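# Tuck chair under desk and park cart in bay

## Task

Roll the office chair fully under the desk so that it finishes upright and level, resting on every wheel. Move the utility cart into the yellow taped bay so that each of its four wheels sits inside the tape and none touches the tape itself. The desk must stay roughly where it started, with its load still on top and nothing overhanging its edges. The robot must not tip over or be left leaning, which counts as failure. At the end, release whatever is held and back the robot away.

## Robot and tools

ROBOT. TidyBot++: a wheeled base 0.54 m long, 0.50 m wide and 0.38 m tall on four powered casters, carrying one seven-joint arm with a two-finger gripper. There is a single arm, so every argument below is one list or one object, never one per arm. The shoulder sits 0.12 m ahead of the base centre at 0.68 m height. Cameras: base_camera (fixed on the base, looking forward) and wrist_camera (looks along the hand). The arm begins folded with the hand pointing down, reaching up to 0.08 m beyond the base front, elbow up to 1.15 m high.

FRAMES. Base frame: origin on the floor below the base centre, x forward, y left, z up, in metres. Odometry frame: the base frame as it was at the start of the scene. hand_pose reports the point between the finger pads in the base frame; the hand's own z axis runs out along the fingers and the fingers close along its y axis. base_odometry counts wheel rotation only, so wheel slip looks like travel; heading is in rad, left positive, within -3.142 to 3.142. base_tilt is in degrees, forward and right positive; expect about 1 degree of bias.

move. One action per call, with these optional keys:
- base: an object of offsets relative to where the base last measured itself, along the base axes at the start of the command. translate_m (metres, forward +, -2 to 2), strafe_m (metres, left +, -2 to 2), rotate_rad (radians, counter-clockwise from above +, -6.3 to 6.3). translate and strafe together make one straight-line drive.
- joints: absolute targets by name. joint_1_rad (any angle; + is clockwise from above, opposite to heading), joint_2_rad (-2.249 to 2.249, shoulder, 0 = upper arm vertical, + leans forward), joint_3_rad (any angle), joint_4_rad (-2.579 to 2.579, elbow, 0 straight), joint_5_rad (any angle), joint_6_rad (-2.099 to 2.099, wrist), joint_7_rad (any angle; at 1.57 with hand down, fingers open left/right), gripper_pos (0 open, about 85 mm gap, to 1 closed). Continuous joints take the short way round; send steps under half a turn.
- target: an absolute hand pose in the base frame, seven numbers [x, y, z, qw, qx, qy, qz], metres then a unit quaternion. With target, joints may only contain gripper_pos.
- speeds: caps for this action only: translate_m and strafe_m 0.05 to 0.5 m/s (give just one when driving diagonally), rotate_rad 0.1 to 1.57 rad/s.
- cameras: list of base_camera, wrist_camera or all; [] for no images.
- blocking: true (default) returns when everything is at rest; false returns in about 0.5 s while motion continues. A later move overrides only what it names; naming a joint cancels a running target and brakes the other arm joints.
A call with no action just reports state and images. Unknown keys make the call invalid; out-of-range values are refused, and a refusal or an uncommanded stop cancels the rest of the calls in that reply.

wait(seconds 0 to 10, cameras) lets time pass and reports. stop(cameras) brakes all running motions. zoom_image(camera, region [x0, y0, x1, y1] pixels, at most 504 by 504) magnifies the latest image; base_camera is 644x364, wrist_camera 644x476 fisheye. read_manual gives licence texts only. finished_scene(scene) closes the current scene, given its number, and cannot be undone; the goal must hold without the robot.

RESULT LINES. move: done or the worst status. base_status, joint_status, hand_status: done, moving, off_target (resting away from target, maybe still pushing), stopped, contact_stop, time_out, not_followed, torque_fault, limit_stop_at_motor_heat. hand_target is where the hand would be with every joint on target; hand_pose is the actual estimate. motor_effort is percent of maximum torque, bracketed value is the peak. on_its_own lists uncommanded behaviour. Flags: joint command not followed with a cause (self-collision check), pose unreachable, ARM HIT, MOTOR HOT, OVER-TEMPERATURE FAULT. pictures names the order of images.

PRACTICE. Hand targets usually land within about 3 cm; to refine, add the desired-minus-measured difference to the previous target. To hold still, resend hand_target, not hand_pose. Loads make the arm sag. Joint errors can be fixed by adding (wanted minus read) to the last command; while holding something, never resend the read angle. A pose out of reach makes the arm wander up to 10 s then time_out. Forward-pointing low poses near the base can drive the arm into the base; nothing prevents that.

CAUTIONS. Approach anything, including what you intend to push, at low speed; contact at driving speed is a hit. A blocked base keeps pushing until it times out, even if it reports done. Do not let the arm snag something above about 0.6 m while the base drives or turns, and avoid sideways swings or long reaches with the arm stretched out: the robot can tip. Pulling the arm in or backing away cures a slight lean. Torque limits are 104.5 N m for joints 1 to 4 and 51.3 N m for 5 to 7; exceeding one freezes the arm for 10 s. Holding loads or straining toward unreachable poses heats motors. Avoid dropping things, releasing moving objects, slamming, very hard shoves, and heavy grip or twist forces. Brief disturbances may tug held parts or nudge loose objects.

Each tool is called after "Emit:" as a command line: name --argument value for each argument, lists and objects as JSON in quotes; but a table of rows of numbers goes row by row, as --pt "numbers of a row", without its own name.

## Session

Emit:
move

Emit:
move --base '{"rotate_rad": 0.9}'

Emit:
move --base '{"rotate_rad": 0.9}'

Emit:
move --base '{"rotate_rad": 0.9}'

Emit:
move --base '{"rotate_rad": 0.9}'

Emit:
move --base '{"rotate_rad": 0.9}'

Emit:
move --base '{"rotate_rad": 0.9}'

Scene clock: 0.00 s.
base_odometry: x=+0.000 y=+0.000 heading=+0.000
base_tilt: forward=-0.1 right=-0.1
base_status: not commanded
joint_positions: joint_1_rad=-0.019 joint_2_rad=-0.347 joint_3_rad=+3.124 joint_4_rad=-2.529 joint_5_rad=+0.040 joint_6_rad=-0.835 joint_7_rad=+1.597 gripper_pos=+0.000
joint_status: not commanded
motor_effort: joint_1_rad=+0 joint_2_rad=-2 joint_3_rad=+0 joint_4_rad=+16 joint_5_rad=+0 joint_6_rad=+1 joint_7_rad=+0
hand_pose: x=+0.2722 y=-0.0029 z=+0.5884 quat_wxyz=(+0.018, +0.997, +0.044, +0.062) (m; base frame)
hand_target: x=+0.2726 y=-0.0029 z=+0.5886 quat_wxyz=(+0.018, +0.997, +0.044, +0.063) (m; base frame)
hand_status: not commanded
pictures: base_camera, wrist_camera

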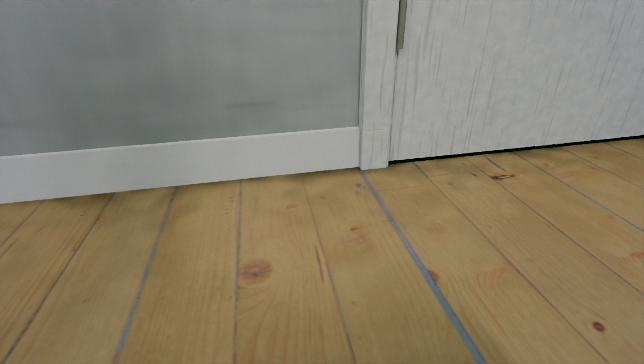

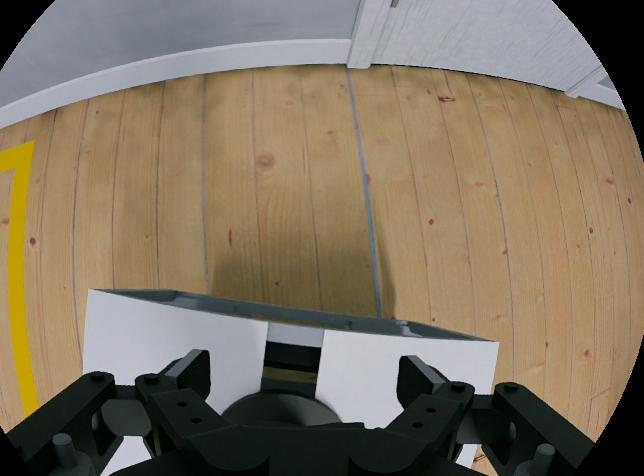

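Scene clock: 1.80 s.
move: done
base_odometry: x=+0.000 y=+0.000 heading=+0.898
base_tilt: forward=-0.1 right=-0.1
base_status: done
joint_positions: joint_1_rad=-0.019 joint_2_rad=-0.347 joint_3_rad=+3.124 joint_4_rad=-2.529 joint_5_rad=+0.040 joint_6_rad=-0.835 joint_7_rad=+1.597 gripper_pos=+0.000
joint_status: not commanded
motor_effort: joint_1_rad=+0(1) joint_2_rad=-3(3) joint_3_rad=+0(1) joint_4_rad=+14(16) joint_5_rad=+0(1) joint_6_rad=+1(2) joint_7_rad=+1(1)
hand_pose: x=+0.2722 y=-0.0029 z=+0.5884 quat_wxyz=(+0.018, +0.997, +0.044, +0.062) (m; base frame)
hand_target: x=+0.2726 y=-0.0029 z=+0.5886 quat_wxyz=(+0.018, +0.997, +0.044, +0.063) (m; base frame)
hand_status: not commanded
pictures: base_camera, wrist_camera

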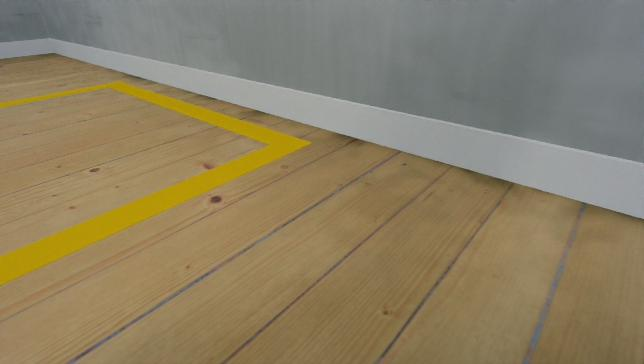

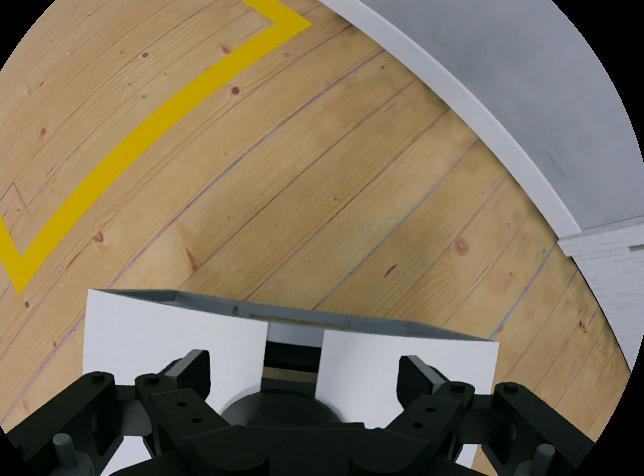

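Scene clock: 3.60 s.
move: done
base_odometry: x=+0.000 y=+0.000 heading=+1.797
base_tilt: forward=-0.1 right=-0.1
base_status: done
joint_positions: joint_1_rad=-0.019 joint_2_rad=-0.347 joint_3_rad=+3.124 joint_4_rad=-2.529 joint_5_rad=+0.040 joint_6_rad=-0.835 joint_7_rad=+1.597 gripper_pos=+0.000
joint_status: not commanded
motor_effort: joint_1_rad=-1(1) joint_2_rad=-3(3) joint_3_rad=+0(1) joint_4_rad=+15(16) joint_5_rad=+0(1) joint_6_rad=+1(2) joint_7_rad=+0(1)
hand_pose: x=+0.2722 y=-0.0029 z=+0.5884 quat_wxyz=(+0.018, +0.997, +0.044, +0.062) (m; base frame)
hand_target: x=+0.2726 y=-0.0029 z=+0.5886 quat_wxyz=(+0.018, +0.997, +0.044, +0.063) (m; base frame)
hand_status: not commanded
pictures: base_camera, wrist_camera

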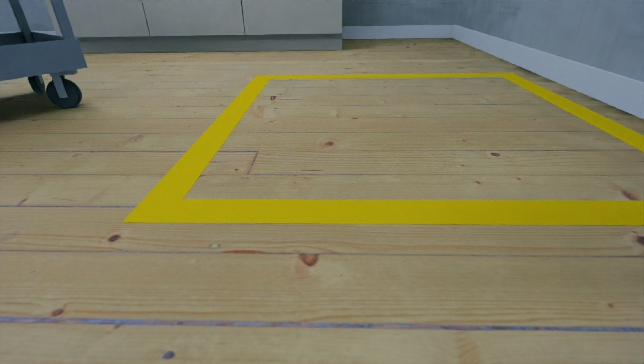

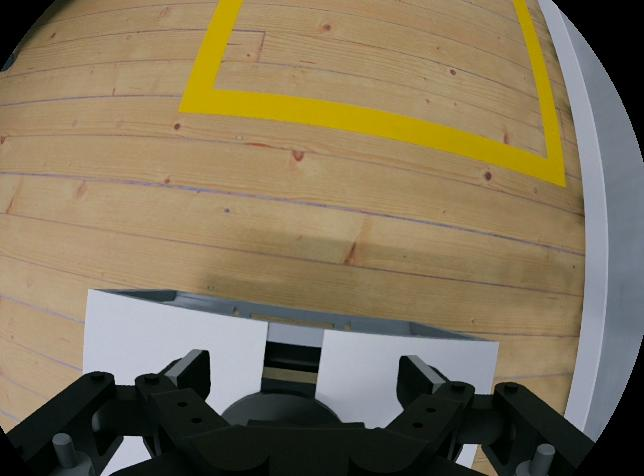

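Scene clock: 5.40 s.
move: done
base_odometry: x=+0.000 y=+0.000 heading=+2.695
base_tilt: forward=-0.1 right=-0.1
base_status: done
joint_positions: joint_1_rad=-0.019 joint_2_rad=-0.347 joint_3_rad=+3.124 joint_4_rad=-2.529 joint_5_rad=+0.040 joint_6_rad=-0.835 joint_7_rad=+1.597 gripper_pos=+0.000
joint_status: not commanded
motor_effort: joint_1_rad=+0(1) joint_2_rad=-2(4) joint_3_rad=+0(1) joint_4_rad=+15(17) joint_5_rad=+0(1) joint_6_rad=+1(2) joint_7_rad=+1(1)
hand_pose: x=+0.2722 y=-0.0029 z=+0.5884 quat_wxyz=(+0.018, +0.997, +0.044, +0.062) (m; base frame)
hand_target: x=+0.2726 y=-0.0029 z=+0.5886 quat_wxyz=(+0.018, +0.997, +0.044, +0.063) (m; base frame)
hand_status: not commanded
pictures: base_camera, wrist_camera

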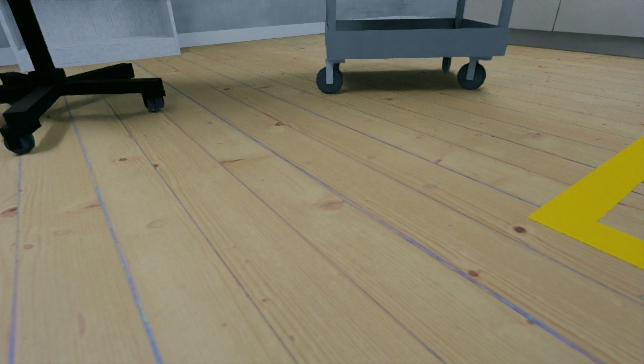

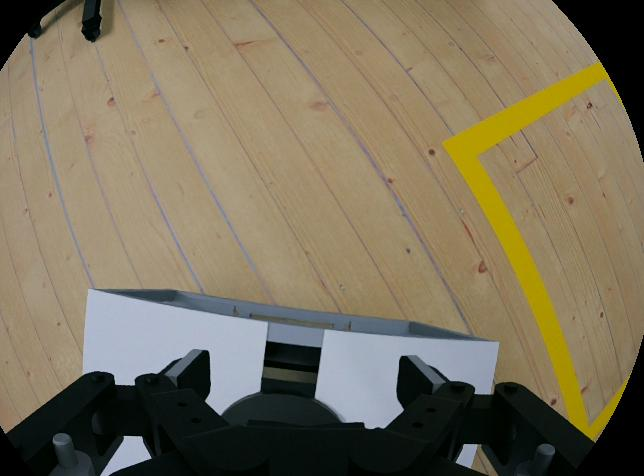

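Scene clock: 7.20 s.
move: done
base_odometry: x=+0.000 y=+0.000 heading=-2.690
base_tilt: forward=-0.1 right=-0.1
base_status: done
joint_positions: joint_1_rad=-0.019 joint_2_rad=-0.347 joint_3_rad=+3.124 joint_4_rad=-2.529 joint_5_rad=+0.040 joint_6_rad=-0.835 joint_7_rad=+1.597 gripper_pos=+0.000
joint_status: not commanded
motor_effort: joint_1_rad=+0(1) joint_2_rad=-3(4) joint_3_rad=+0(1) joint_4_rad=+15(16) joint_5_rad=+0(1) joint_6_rad=+2(2) joint_7_rad=+0(1)
hand_pose: x=+0.2722 y=-0.0029 z=+0.5884 quat_wxyz=(+0.018, +0.997, +0.044, +0.062) (m; base frame)
hand_target: x=+0.2726 y=-0.0029 z=+0.5886 quat_wxyz=(+0.018, +0.997, +0.044, +0.063) (m; base frame)
hand_status: not commanded
pictures: base_camera, wrist_camera

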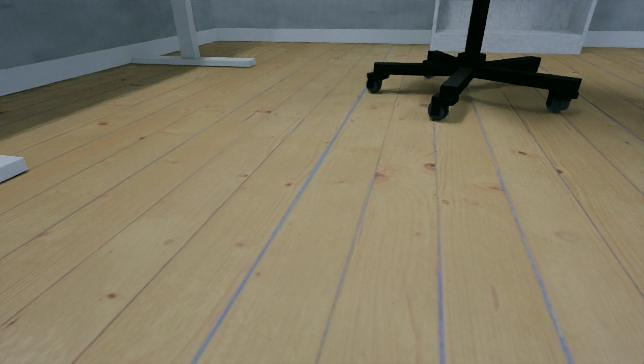

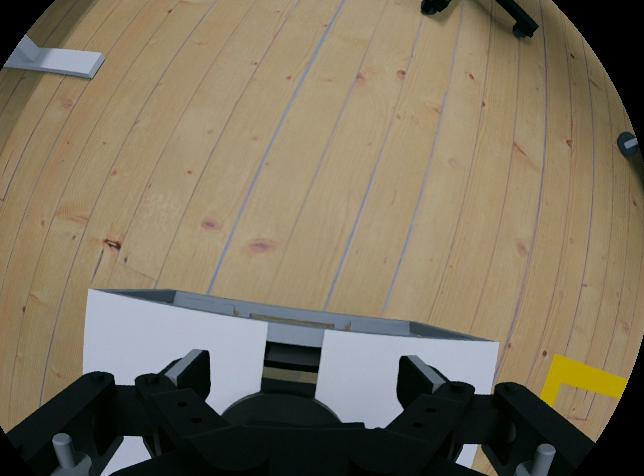

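Scene clock: 9.00 s.
move: done
base_odometry: x=+0.000 y=+0.000 heading=-1.791
base_tilt: forward=-0.1 right=-0.1
base_status: done
joint_positions: joint_1_rad=-0.019 joint_2_rad=-0.347 joint_3_rad=+3.124 joint_4_rad=-2.529 joint_5_rad=+0.040 joint_6_rad=-0.835 joint_7_rad=+1.597 gripper_pos=+0.000
joint_status: not commanded
motor_effort: joint_1_rad=-1(1) joint_2_rad=-2(3) joint_3_rad=+0(1) joint_4_rad=+16(16) joint_5_rad=+0(1) joint_6_rad=+1(2) joint_7_rad=+0(1)
hand_pose: x=+0.2722 y=-0.0029 z=+0.5884 quat_wxyz=(+0.018, +0.997, +0.044, +0.062) (m; base frame)
hand_target: x=+0.2726 y=-0.0029 z=+0.5886 quat_wxyz=(+0.018, +0.997, +0.044, +0.063) (m; base frame)
hand_status: not commanded
pictures: base_camera, wrist_camera

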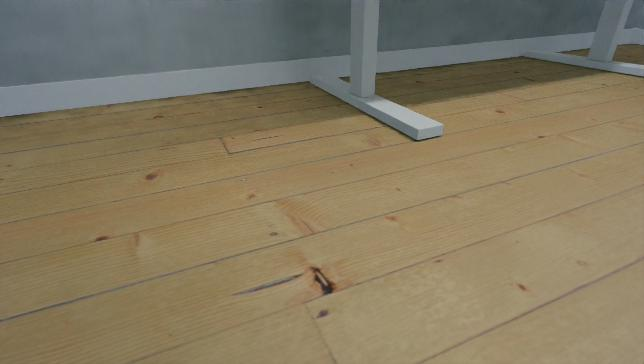

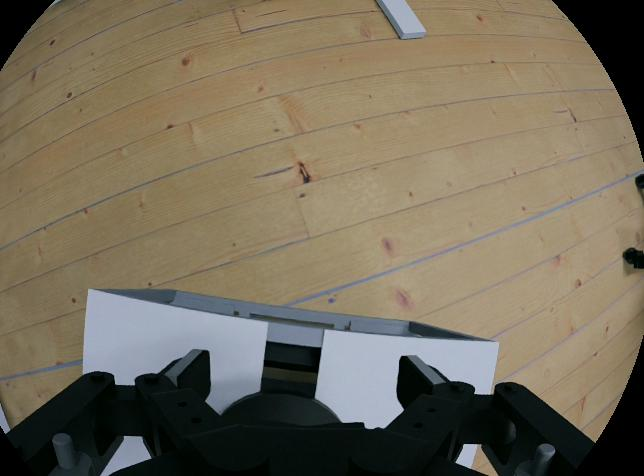

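Scene clock: 10.80 s.
move: done
base_odometry: x=+0.000 y=+0.000 heading=-0.893
base_tilt: forward=-0.1 right=-0.2
base_status: done
joint_positions: joint_1_rad=-0.019 joint_2_rad=-0.347 joint_3_rad=+3.124 joint_4_rad=-2.529 joint_5_rad=+0.040 joint_6_rad=-0.835 joint_7_rad=+1.597 gripper_pos=+0.000
joint_status: not commanded
motor_effort: joint_1_rad=+0(1) joint_2_rad=-3(3) joint_3_rad=+0(1) joint_4_rad=+15(16) joint_5_rad=+0(1) joint_6_rad=+1(2) joint_7_rad=+0(1)
hand_pose: x=+0.2722 y=-0.0029 z=+0.5884 quat_wxyz=(+0.018, +0.997, +0.044, +0.062) (m; base frame)
hand_target: x=+0.2726 y=-0.0029 z=+0.5886 quat_wxyz=(+0.018, +0.997, +0.044, +0.063) (m; base frame)
hand_status: not commanded
pictures: base_camera, wrist_camera

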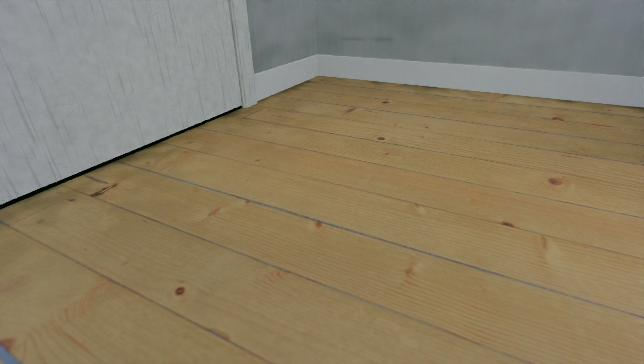

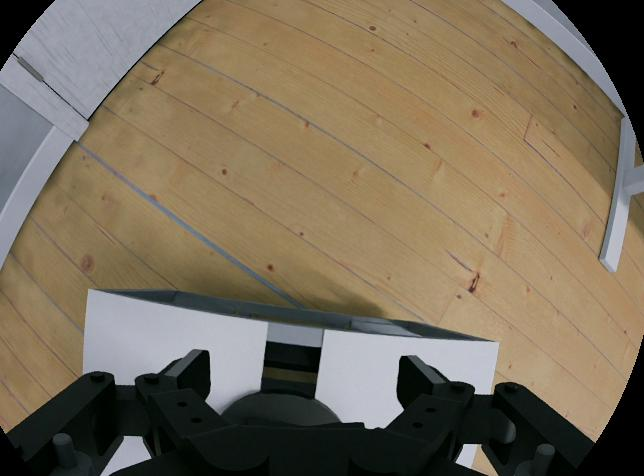

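Emit:
move --base '{"rotate_rad": -2.1}' --joints '{"joint_6_rad": 0.4}'

Emit:
move --base '{"rotate_rad": -0.7}'

Scene clock: 51.93 s.
move: done
base_odometry: x=+0.000 y=+0.000 heading=-2.991
base_tilt: forward=-0.1 right=-0.1
base_status: done
joint_positions: joint_1_rad=-0.019 joint_2_rad=-0.347 joint_3_rad=+3.124 joint_4_rad=-2.525 joint_5_rad=+0.040 joint_6_rad=+0.341 joint_7_rad=+1.597 gripper_pos=+0.000
joint_status: all done
motor_effort: joint_1_rad=-1(1) joint_2_rad=-7(9) joint_3_rad=+0(2) joint_4_rad=+20(21) joint_5_rad=-1(1) joint_6_rad=+8(9) joint_7_rad=+0(1)
hand_pose: x=+0.5337 y=+0.0213 z=+0.8162 quat_wxyz=(+0.006, +0.793, +0.046, +0.607) (m; base frame)
hand_target: x=+0.5372 y=+0.0220 z=+0.8322 quat_wxyz=(+0.005, +0.776, +0.045, +0.629) (m; base frame)
hand_status: not commanded
pictures: base_camera, wrist_camera

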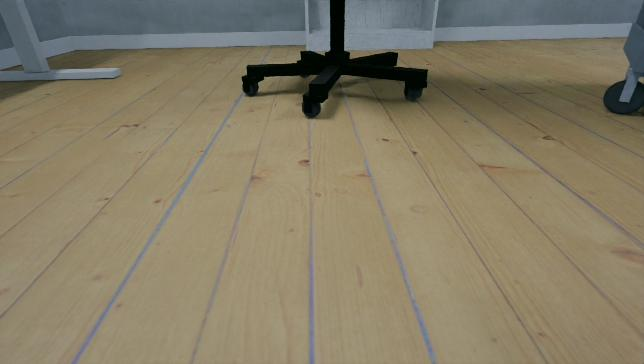

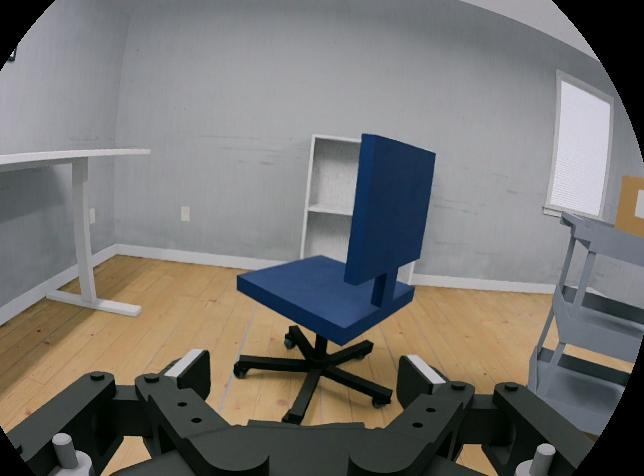

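Scene clock: 53.57 s.
move: done
base_odometry: x=+0.000 y=+0.000 heading=+2.593
base_tilt: forward=-0.1 right=-0.1
base_status: done
joint_positions: joint_1_rad=-0.019 joint_2_rad=-0.347 joint_3_rad=+3.124 joint_4_rad=-2.525 joint_5_rad=+0.040 joint_6_rad=+0.341 joint_7_rad=+1.597 gripper_pos=+0.000
joint_status: not commanded
motor_effort: joint_1_rad=-1(2) joint_2_rad=-7(8) joint_3_rad=+0(2) joint_4_rad=+20(21) joint_5_rad=-1(1) joint_6_rad=+8(9) joint_7_rad=+0(1)
hand_pose: x=+0.5337 y=+0.0213 z=+0.8162 quat_wxyz=(+0.006, +0.793, +0.046, +0.607) (m; base frame)
hand_target: x=+0.5372 y=+0.0220 z=+0.8322 quat_wxyz=(+0.005, +0.776, +0.045, +0.629) (m; base frame)
hand_status: not commanded
pictures: base_camera, wrist_camera

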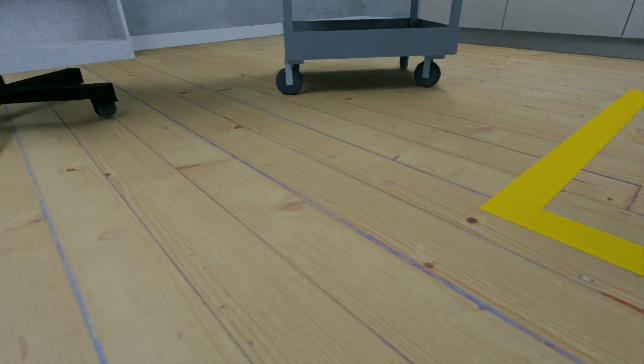

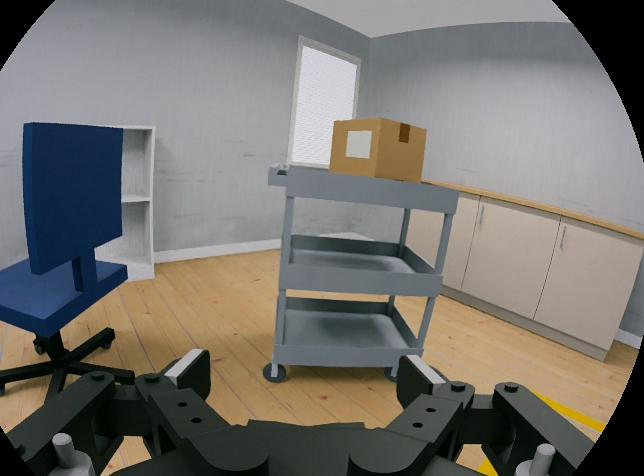

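Emit:
move --base '{"translate_m": 0.35, "strafe_m": 0.5}'

Emit:
move --base '{"strafe_m": -0.9, "translate_m": 0.25,"rotate_rad":0.45}'

Scene clock: 103.40 s.
move: done
base_odometry: x=-0.560 y=-0.244 heading=+2.593
base_tilt: forward=+0.0 right=-0.1
base_status: done
joint_positions: joint_1_rad=-0.019 joint_2_rad=-0.347 joint_3_rad=+3.124 joint_4_rad=-2.525 joint_5_rad=+0.040 joint_6_rad=+0.342 joint_7_rad=+1.597 gripper_pos=+0.000
joint_status: not commanded
motor_effort: joint_1_rad=+0(1) joint_2_rad=-7(9) joint_3_rad=+1(2) joint_4_rad=+19(21) joint_5_rad=-1(1) joint_6_rad=+8(9) joint_7_rad=+1(1)
hand_pose: x=+0.5338 y=+0.0213 z=+0.8165 quat_wxyz=(+0.006, +0.793, +0.046, +0.607) (m; base frame)
hand_target: x=+0.5372 y=+0.0220 z=+0.8322 quat_wxyz=(+0.005, +0.776, +0.045, +0.629) (m; base frame)
hand_status: not commanded
pictures: base_camera, wrist_camera

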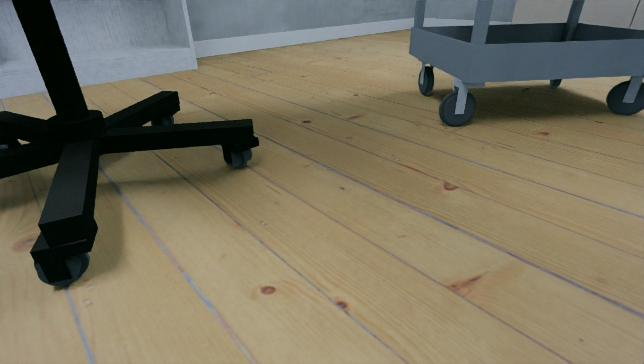

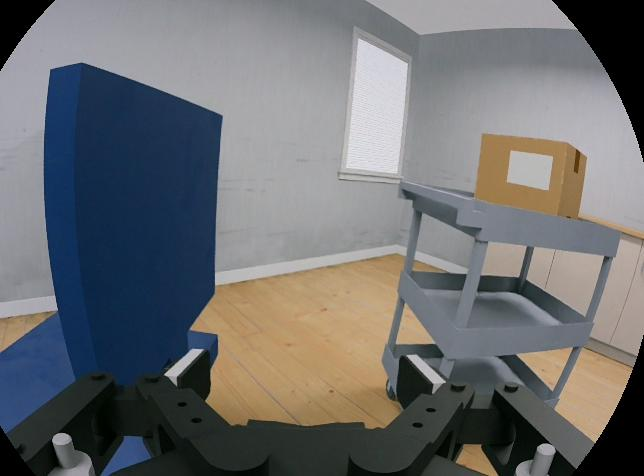

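Scene clock: 106.67 s.
move: done
base_odometry: x=-0.303 y=+0.654 heading=+3.044
base_tilt: forward=-0.1 right=-0.1
base_status: done
joint_positions: joint_1_rad=-0.019 joint_2_rad=-0.347 joint_3_rad=+3.124 joint_4_rad=-2.525 joint_5_rad=+0.040 joint_6_rad=+0.343 joint_7_rad=+1.597 gripper_pos=+0.000
joint_status: not commanded
motor_effort: joint_1_rad=+0(1) joint_2_rad=-7(9) joint_3_rad=+1(3) joint_4_rad=+20(21) joint_5_rad=-1(1) joint_6_rad=+8(9) joint_7_rad=+1(1)
hand_pose: x=+0.5338 y=+0.0213 z=+0.8167 quat_wxyz=(+0.006, +0.793, +0.046, +0.608) (m; base frame)
hand_target: x=+0.5372 y=+0.0220 z=+0.8322 quat_wxyz=(+0.005, +0.776, +0.045, +0.629) (m; base frame)
hand_status: not commanded
pictures: base_camera, wrist_camera

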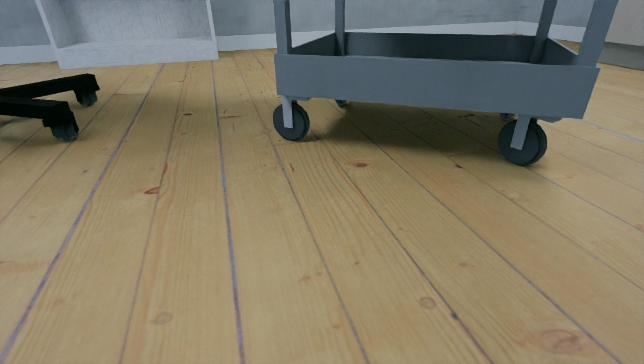

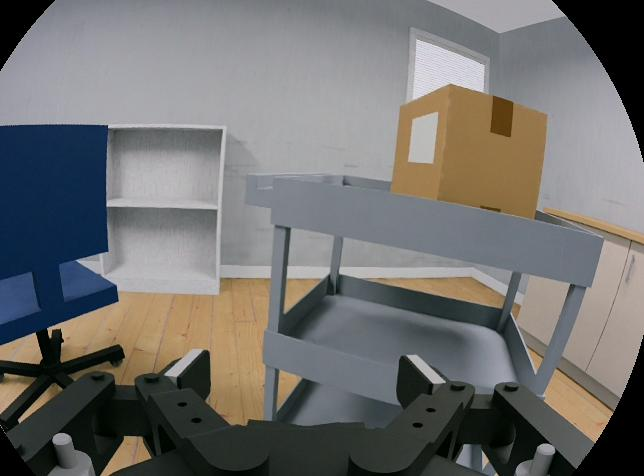

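Emit:
move --base '{"translate_m": 0.2, "strafe_m": 0.14,"rotate_rad":-0.27}' --target '[0.45,0,0.91,0,0.7071,0.7071,0]'

Scene clock: 144.67 s.
move: off_target
base_odometry: x=-0.516 y=+0.534 heading=+2.773
base_tilt: forward=-0.1 right=-0.2
base_status: done
joint_positions: joint_1_rad=+0.047 joint_2_rad=+0.080 joint_3_rad=+3.084 joint_4_rad=-1.092 joint_5_rad=+0.031 joint_6_rad=-1.898 joint_7_rad=+3.096 gripper_pos=+0.000
joint_status: not commanded
motor_effort: joint_1_rad=+0(2) joint_2_rad=-20(21) joint_3_rad=+0(2) joint_4_rad=+16(23) joint_5_rad=+0(1) joint_6_rad=+0(9) joint_7_rad=+0(1)
hand_pose: x=+0.4638 y=-0.0049 z=+0.9130 quat_wxyz=(+0.033, +0.722, +0.690, +0.018) (m; base frame)
hand_target: x=+0.4500 y=+0.0000 z=+0.9100 quat_wxyz=(+0.000, +0.707, +0.707, +0.000) (m; base frame)
hand_status: off_target (0.015 m and 5.0 deg from the pose sent, 0.127 m and 107.3 deg at the start)
pictures: base_camera, wrist_camera

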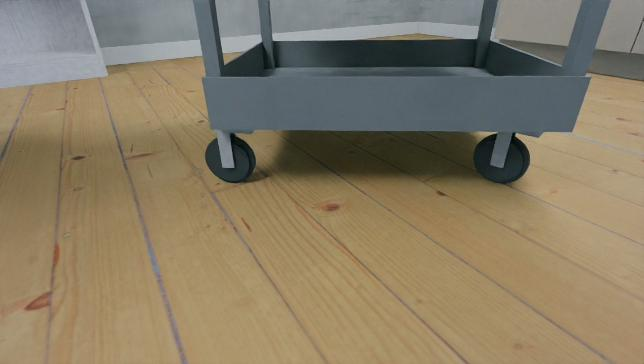

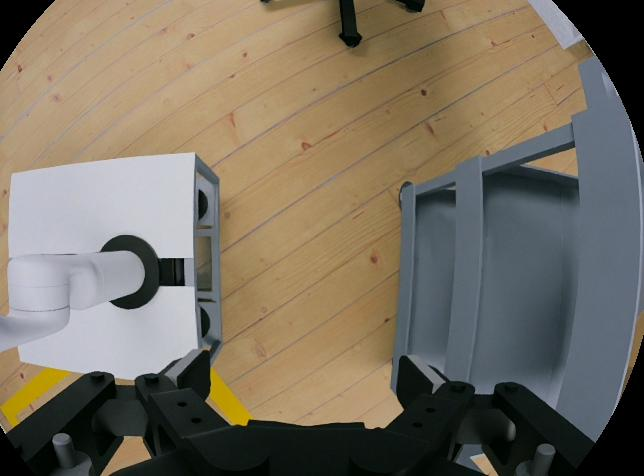

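Emit:
move --target '[0.45,0,0.935,0,0.7071,0.7071,0]' --cameras '[]'

Emit:
move --base '{"translate_m": 0.2}' --speeds '{"translate_m": 0.15}'

Scene clock: 163.87 s.
move: off_target
base_odometry: x=-0.516 y=+0.534 heading=+2.773
base_tilt: forward=+0.0 right=-0.1
base_status: not commanded
joint_positions: joint_1_rad=+0.066 joint_2_rad=+0.111 joint_3_rad=+3.053 joint_4_rad=-0.967 joint_5_rad=+0.030 joint_6_rad=-1.993 joint_7_rad=+3.098 gripper_pos=+0.000
joint_status: not commanded
motor_effort: joint_1_rad=+0(1) joint_2_rad=-21(21) joint_3_rad=+0(1) joint_4_rad=+16(18) joint_5_rad=-1(1) joint_6_rad=+1(1) joint_7_rad=+0(1)
hand_pose: x=+0.4634 y=-0.0020 z=+0.9385 quat_wxyz=(+0.031, +0.719, +0.694, +0.020) (m; base frame)
hand_target: x=+0.4500 y=+0.0000 z=+0.9350 quat_wxyz=(+0.000, +0.707, +0.707, +0.000) (m; base frame)
hand_status: off_target (0.014 m and 4.7 deg from the pose sent, 0.026 m and 5.0 deg at the start)
pictures: none
No camera images: "cameras" was empty.

Scene clock: 165.77 s.
move: done
base_odometry: x=-0.703 y=+0.606 heading=+2.773
base_tilt: forward=+0.0 right=-0.1
base_status: done
joint_positions: joint_1_rad=+0.067 joint_2_rad=+0.127 joint_3_rad=+3.051 joint_4_rad=-0.967 joint_5_rad=+0.030 joint_6_rad=-1.999 joint_7_rad=+3.098 gripper_pos=+0.000
joint_status: not commanded
motor_effort: joint_1_rad=-1(1) joint_2_rad=-20(25) joint_3_rad=+0(1) joint_4_rad=+16(17) joint_5_rad=-1(1) joint_6_rad=+1(2) joint_7_rad=+1(1)
hand_pose: x=+0.4656 y=-0.0024 z=+0.9330 quat_wxyz=(+0.023, +0.719, +0.694, +0.012) (m; base frame)
hand_target: x=+0.4500 y=+0.0000 z=+0.9350 quat_wxyz=(+0.000, +0.707, +0.707, +0.000) (m; base frame)
hand_status: not commanded
pictures: base_camera, wrist_camera

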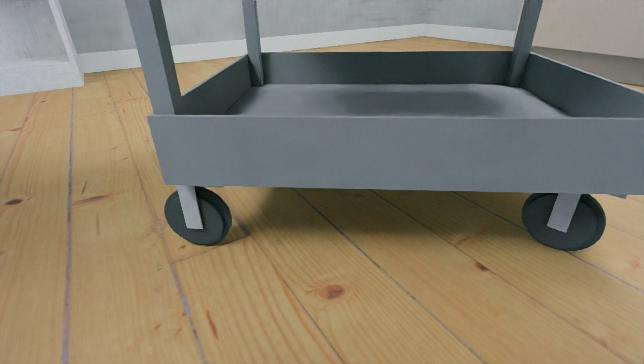

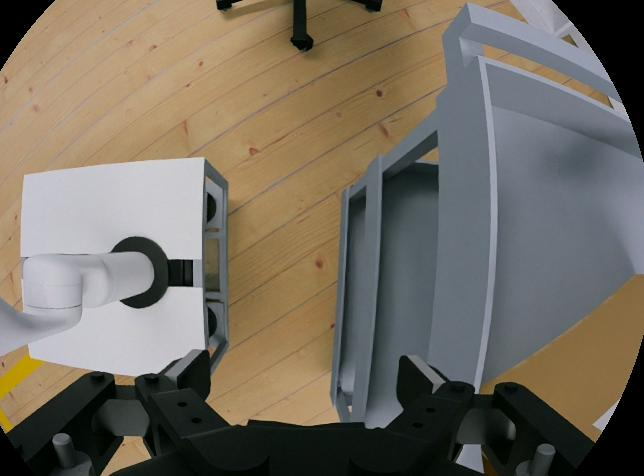

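Emit:
move --base '{"strafe_m": 0.13}' --cameras '[]'

Emit:
move --base '{"translate_m": 0.148}' --speeds '{"translate_m": 0.1}'

Scene clock: 186.27 s.
move: done
base_odometry: x=-0.750 y=+0.485 heading=+2.773
base_tilt: forward=-0.1 right=-0.2
base_status: done
joint_positions: joint_1_rad=+0.075 joint_2_rad=+0.127 joint_3_rad=+3.043 joint_4_rad=-0.966 joint_5_rad=+0.030 joint_6_rad=-1.999 joint_7_rad=+3.098 gripper_pos=+0.000
joint_status: not commanded
motor_effort: joint_1_rad=+0(3) joint_2_rad=-21(22) joint_3_rad=+0(2) joint_4_rad=+16(16) joint_5_rad=-1(1) joint_6_rad=+1(1) joint_7_rad=+1(2)
hand_pose: x=+0.4655 y=-0.0024 z=+0.9330 quat_wxyz=(+0.022, +0.719, +0.694, +0.013) (m; base frame)
hand_target: x=+0.4500 y=+0.0000 z=+0.9350 quat_wxyz=(+0.000, +0.707, +0.707, +0.000) (m; base frame)
hand_status: not commanded
pictures: none
No camera images: "cameras" was empty.

Scene clock: 188.23 s.
move: done
base_odometry: x=-0.889 y=+0.538 heading=+2.773
base_tilt: forward=+0.0 right=-0.2
base_status: done
joint_positions: joint_1_rad=+0.075 joint_2_rad=+0.129 joint_3_rad=+3.043 joint_4_rad=-0.966 joint_5_rad=+0.030 joint_6_rad=-2.001 joint_7_rad=+3.098 gripper_pos=+0.000
joint_status: not commanded
motor_effort: joint_1_rad=-1(2) joint_2_rad=-21(24) joint_3_rad=+0(1) joint_4_rad=+16(17) joint_5_rad=-1(1) joint_6_rad=+1(1) joint_7_rad=+0(1)
hand_pose: x=+0.4655 y=-0.0026 z=+0.9325 quat_wxyz=(+0.021, +0.719, +0.694, +0.012) (m; base frame)
hand_target: x=+0.4500 y=+0.0000 z=+0.9350 quat_wxyz=(+0.000, +0.707, +0.707, +0.000) (m; base frame)
hand_status: not commanded
pictures: base_camera, wrist_camera

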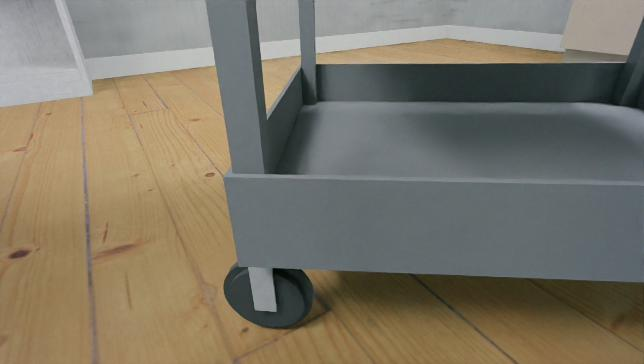

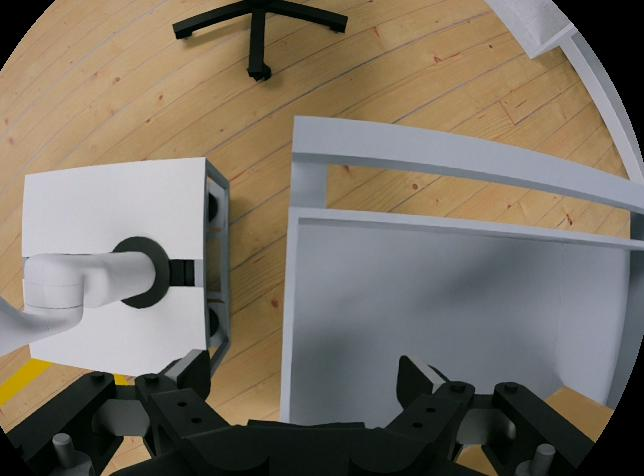

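Emit:
move --target '[0.441,0,0.848,0,0.7071,0.7071,0]'

Emit:
move --joints '{"gripper_pos": 1}'

Scene clock: 196.63 s.
move: off_target
base_odometry: x=-0.889 y=+0.538 heading=+2.773
base_tilt: forward=+0.0 right=-0.1
base_status: not commanded
joint_positions: joint_1_rad=+0.030 joint_2_rad=+0.047 joint_3_rad=+3.118 joint_4_rad=-1.347 joint_5_rad=+0.024 joint_6_rad=-1.818 joint_7_rad=+3.106 gripper_pos=+0.000
joint_status: not commanded
motor_effort: joint_1_rad=+0(1) joint_2_rad=-19(22) joint_3_rad=+0(0) joint_4_rad=+17(18) joint_5_rad=+0(1) joint_6_rad=-1(1) joint_7_rad=+0(1)
hand_pose: x=+0.4258 y=-0.0083 z=+0.8469 quat_wxyz=(-0.017, +0.723, +0.690, -0.033) (m; base frame)
hand_target: x=+0.4410 y=+0.0000 z=+0.8480 quat_wxyz=(+0.000, +0.707, +0.707, +0.000) (m; base frame)
hand_status: off_target (0.017 m and 5.0 deg from the pose sent, 0.088 m and 3.4 deg at the start)
pictures: base_camera, wrist_camera

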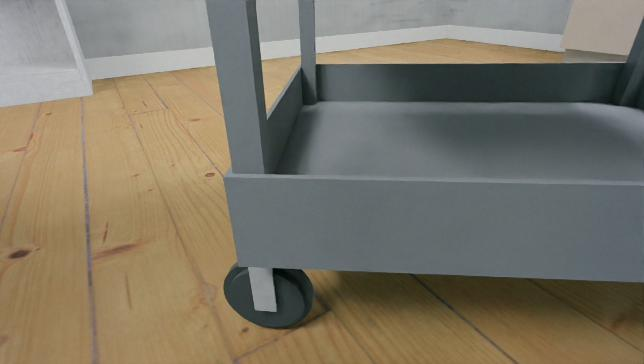

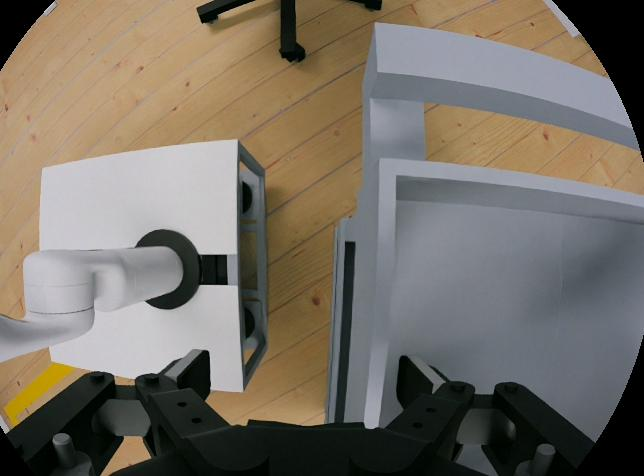

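Scene clock: 197.73 s.
move: off_target
base_odometry: x=-0.889 y=+0.538 heading=+2.773
base_tilt: forward=+0.0 right=-0.2
base_status: not commanded
joint_positions: joint_1_rad=+0.030 joint_2_rad=+0.041 joint_3_rad=+3.130 joint_4_rad=-1.341 joint_5_rad=+0.024 joint_6_rad=-1.767 joint_7_rad=+3.111 gripper_pos=+0.950
joint_status: gripper_pos off_target (ended at +0.950, target +1.000)
motor_effort: joint_1_rad=-2(3) joint_2_rad=-21(23) joint_3_rad=-2(3) joint_4_rad=+14(17) joint_5_rad=-4(5) joint_6_rad=-4(7) joint_7_rad=+0(1)
hand_pose: x=+0.4425 y=-0.0121 z=+0.8502 quat_wxyz=(+0.006, +0.726, +0.688, -0.011) (m; base frame)
hand_target: x=+0.4410 y=+0.0000 z=+0.8480 quat_wxyz=(+0.000, +0.707, +0.707, +0.000) (m; base frame)
hand_status: not commanded
pictures: base_camera, wrist_camera

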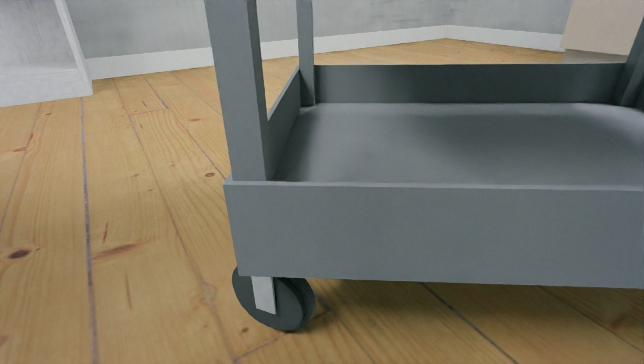

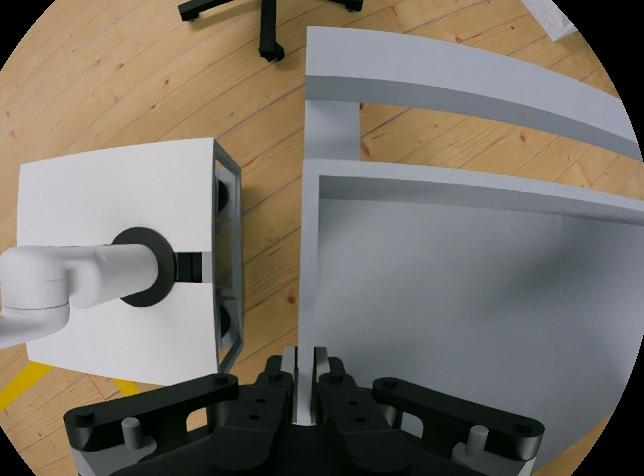

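Emit:
move --base '{"translate_m": -0.6, "strafe_m": -0.2,"rotate_rad":-0.85}' --speeds '{"translate_m": 0.1,"rotate_rad":0.14}'

Scene clock: 214.87 s.
move: done
base_odometry: x=-0.257 y=+0.508 heading=+1.922
base_tilt: forward=-0.1 right=-0.1
base_status: done
joint_positions: joint_1_rad=+0.023 joint_2_rad=+0.036 joint_3_rad=+3.149 joint_4_rad=-1.346 joint_5_rad=+0.022 joint_6_rad=-1.755 joint_7_rad=+3.166 gripper_pos=+0.950
joint_status: not commanded
motor_effort: joint_1_rad=-2(7) joint_2_rad=-17(24) joint_3_rad=-1(7) joint_4_rad=+15(17) joint_5_rad=-3(8) joint_6_rad=+0(9) joint_7_rad=+1(11)
hand_pose: x=+0.4443 y=-0.0154 z=+0.8501 quat_wxyz=(+0.009, +0.711, +0.703, -0.006) (m; base frame)
hand_target: x=+0.4410 y=+0.0000 z=+0.8480 quat_wxyz=(+0.000, +0.707, +0.707, +0.000) (m; base frame)
hand_status: not commanded
pictures: base_camera, wrist_camera

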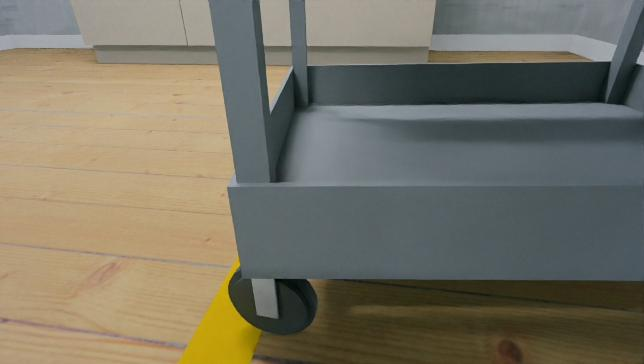

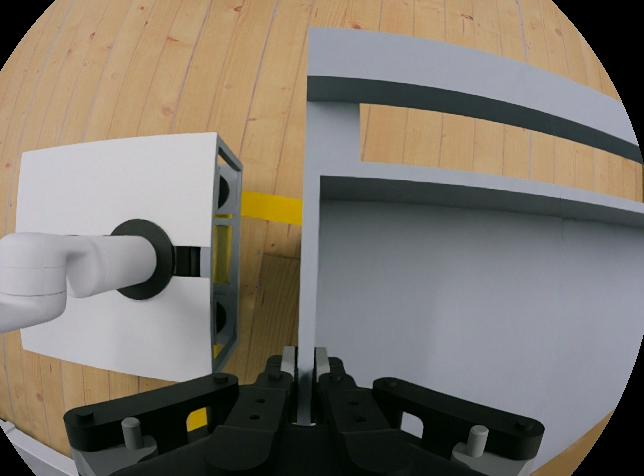

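Emit:
move --base '{"translate_m": 0.05, "strafe_m": -0.145,"rotate_rad":-0.13}' --speeds '{"translate_m": 0.08,"rotate_rad":0.1}'

Scene clock: 221.97 s.
move: done
base_odometry: x=-0.137 y=+0.605 heading=+1.791
base_tilt: forward=+0.0 right=-0.1
base_status: done
joint_positions: joint_1_rad=+0.020 joint_2_rad=+0.021 joint_3_rad=+3.146 joint_4_rad=-1.361 joint_5_rad=+0.009 joint_6_rad=-1.756 joint_7_rad=+3.147 gripper_pos=+0.950
joint_status: not commanded
motor_effort: joint_1_rad=-2(6) joint_2_rad=-17(19) joint_3_rad=-2(6) joint_4_rad=+17(21) joint_5_rad=-2(6) joint_6_rad=+1(7) joint_7_rad=+2(6)
hand_pose: x=+0.4378 y=-0.0093 z=+0.8502 quat_wxyz=(+0.004, +0.715, +0.700, -0.002) (m; base frame)
hand_target: x=+0.4410 y=+0.0000 z=+0.8480 quat_wxyz=(+0.000, +0.707, +0.707, +0.000) (m; base frame)
hand_status: not commanded
pictures: base_camera, wrist_camera

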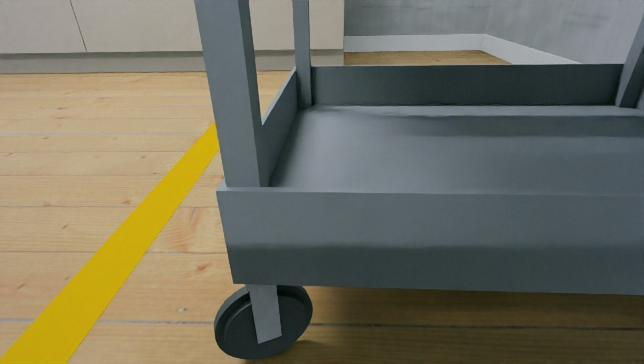

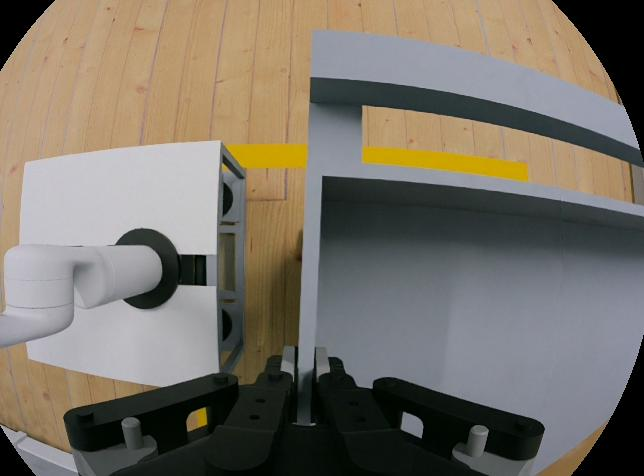

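Emit:
move --joints '{"gripper_pos": 0}' --cameras '[]'

Emit:
move --target '[0.441,0,0.935,0,0.7071,0.7071,0]' --cameras '[]'

Emit:
move --base '{"translate_m": -0.35}'

Emit:
move --joints '{"joint_1_rad":0,"joint_2_rad":-0.9,"joint_3_rad":3.14,"joint_4_rad":-1.7,"joint_5_rad":0,"joint_6_rad":-1.1,"joint_7_rad":1.57}'

Scene clock: 246.67 s.
move: done
base_odometry: x=-0.137 y=+0.605 heading=+1.791
base_tilt: forward=+0.0 right=-0.2
base_status: not commanded
joint_positions: joint_1_rad=+0.020 joint_2_rad=+0.021 joint_3_rad=+3.145 joint_4_rad=-1.361 joint_5_rad=+0.009 joint_6_rad=-1.756 joint_7_rad=+3.147 gripper_pos=+0.000
joint_status: all done
motor_effort: joint_1_rad=+0(2) joint_2_rad=-19(20) joint_3_rad=+0(2) joint_4_rad=+17(19) joint_5_rad=-1(1) joint_6_rad=+0(1) joint_7_rad=+0(3)
hand_pose: x=+0.4378 y=-0.0088 z=+0.8501 quat_wxyz=(+0.004, +0.714, +0.700, -0.002) (m; base frame)
hand_target: x=+0.4410 y=+0.0000 z=+0.8480 quat_wxyz=(+0.000, +0.707, +0.707, +0.000) (m; base frame)
hand_status: not commanded
pictures: none
No camera images: "cameras" was empty.

Scene clock: 248.17 s.
move: off_target
base_odometry: x=-0.137 y=+0.605 heading=+1.791
base_tilt: forward=-0.1 right=-0.1
base_status: not commanded
joint_positions: joint_1_rad=+0.053 joint_2_rad=+0.086 joint_3_rad=+3.074 joint_4_rad=-0.996 joint_5_rad=+0.009 joint_6_rad=-1.988 joint_7_rad=+3.147 gripper_pos=+0.000
joint_status: not commanded
motor_effort: joint_1_rad=+0(1) joint_2_rad=-20(20) joint_3_rad=+0(0) joint_4_rad=+15(18) joint_5_rad=-1(1) joint_6_rad=+1(1) joint_7_rad=+1(1)
hand_pose: x=+0.4544 y=+0.0022 z=+0.9383 quat_wxyz=(+0.026, +0.701, +0.712, +0.025) (m; base frame)
hand_target: x=+0.4410 y=+0.0000 z=+0.9350 quat_wxyz=(+0.000, +0.707, +0.707, +0.000) (m; base frame)
hand_status: off_target (0.014 m and 4.2 deg from the pose sent, 0.085 m and 1.2 deg at the start)
pictures: none
No camera images: "cameras" was empty.

Scene clock: 250.17 s.
move: done
base_odometry: x=-0.061 y=+0.264 heading=+1.792
base_tilt: forward=-0.1 right=-0.2
base_status: done
joint_positions: joint_1_rad=+0.056 joint_2_rad=+0.097 joint_3_rad=+3.072 joint_4_rad=-0.994 joint_5_rad=+0.009 joint_6_rad=-1.998 joint_7_rad=+3.147 gripper_pos=+0.000
joint_status: not commanded
motor_effort: joint_1_rad=+0(2) joint_2_rad=-20(24) joint_3_rad=+0(1) joint_4_rad=+15(17) joint_5_rad=-1(1) joint_6_rad=+1(1) joint_7_rad=+0(1)
hand_pose: x=+0.4540 y=+0.0018 z=+0.9352 quat_wxyz=(+0.019, +0.701, +0.712, +0.019) (m; base frame)
hand_target: x=+0.4410 y=+0.0000 z=+0.9350 quat_wxyz=(+0.000, +0.707, +0.707, +0.000) (m; base frame)
hand_status: not commanded
pictures: base_camera, wrist_camera

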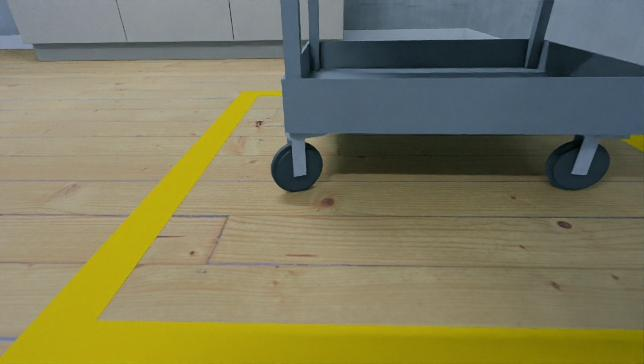

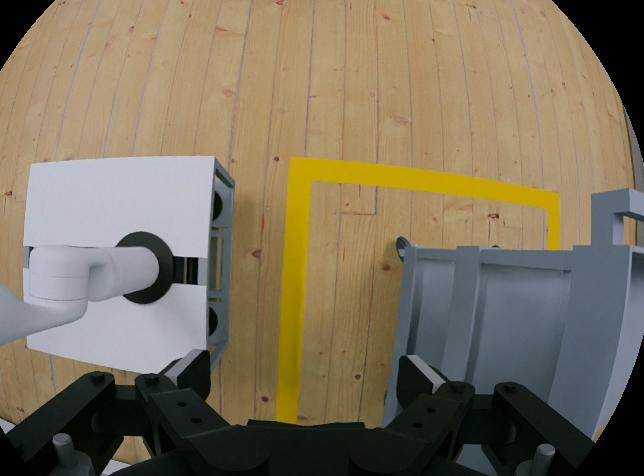

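Scene clock: 252.90 s.
move: done
base_odometry: x=-0.061 y=+0.264 heading=+1.792
base_tilt: forward=-0.2 right=-0.1
base_status: not commanded
joint_positions: joint_1_rad=+0.020 joint_2_rad=-0.889 joint_3_rad=+3.123 joint_4_rad=-1.688 joint_5_rad=+0.009 joint_6_rad=-1.162 joint_7_rad=+1.611 gripper_pos=+0.000
joint_status: all done
motor_effort: joint_1_rad=+0(2) joint_2_rad=+13(22) joint_3_rad=+1(2) joint_4_rad=+18(19) joint_5_rad=+0(2) joint_6_rad=+8(9) joint_7_rad=+0(2)
hand_pose: x=+0.3055 y=+0.0026 z=+1.0474 quat_wxyz=(+0.024, +0.831, +0.017, +0.556) (m; base frame)
hand_target: x=+0.3095 y=+0.0020 z=+1.0617 quat_wxyz=(+0.000, +0.813, +0.000, +0.582) (m; base frame)
hand_status: not commanded
pictures: base_camera, wrist_camera

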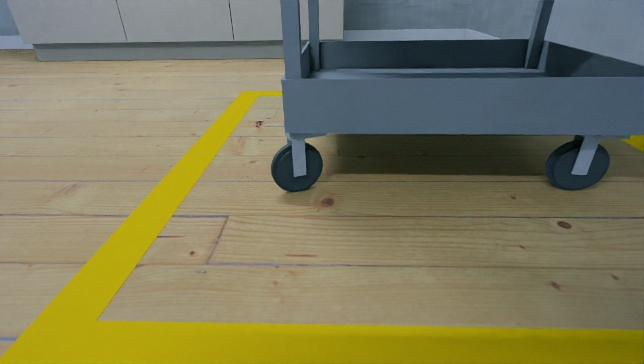

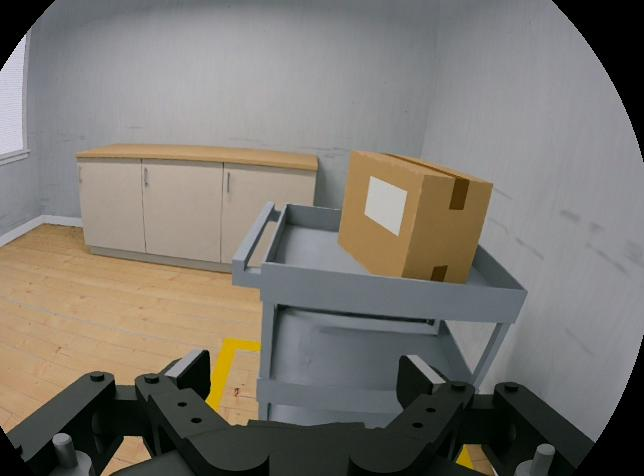

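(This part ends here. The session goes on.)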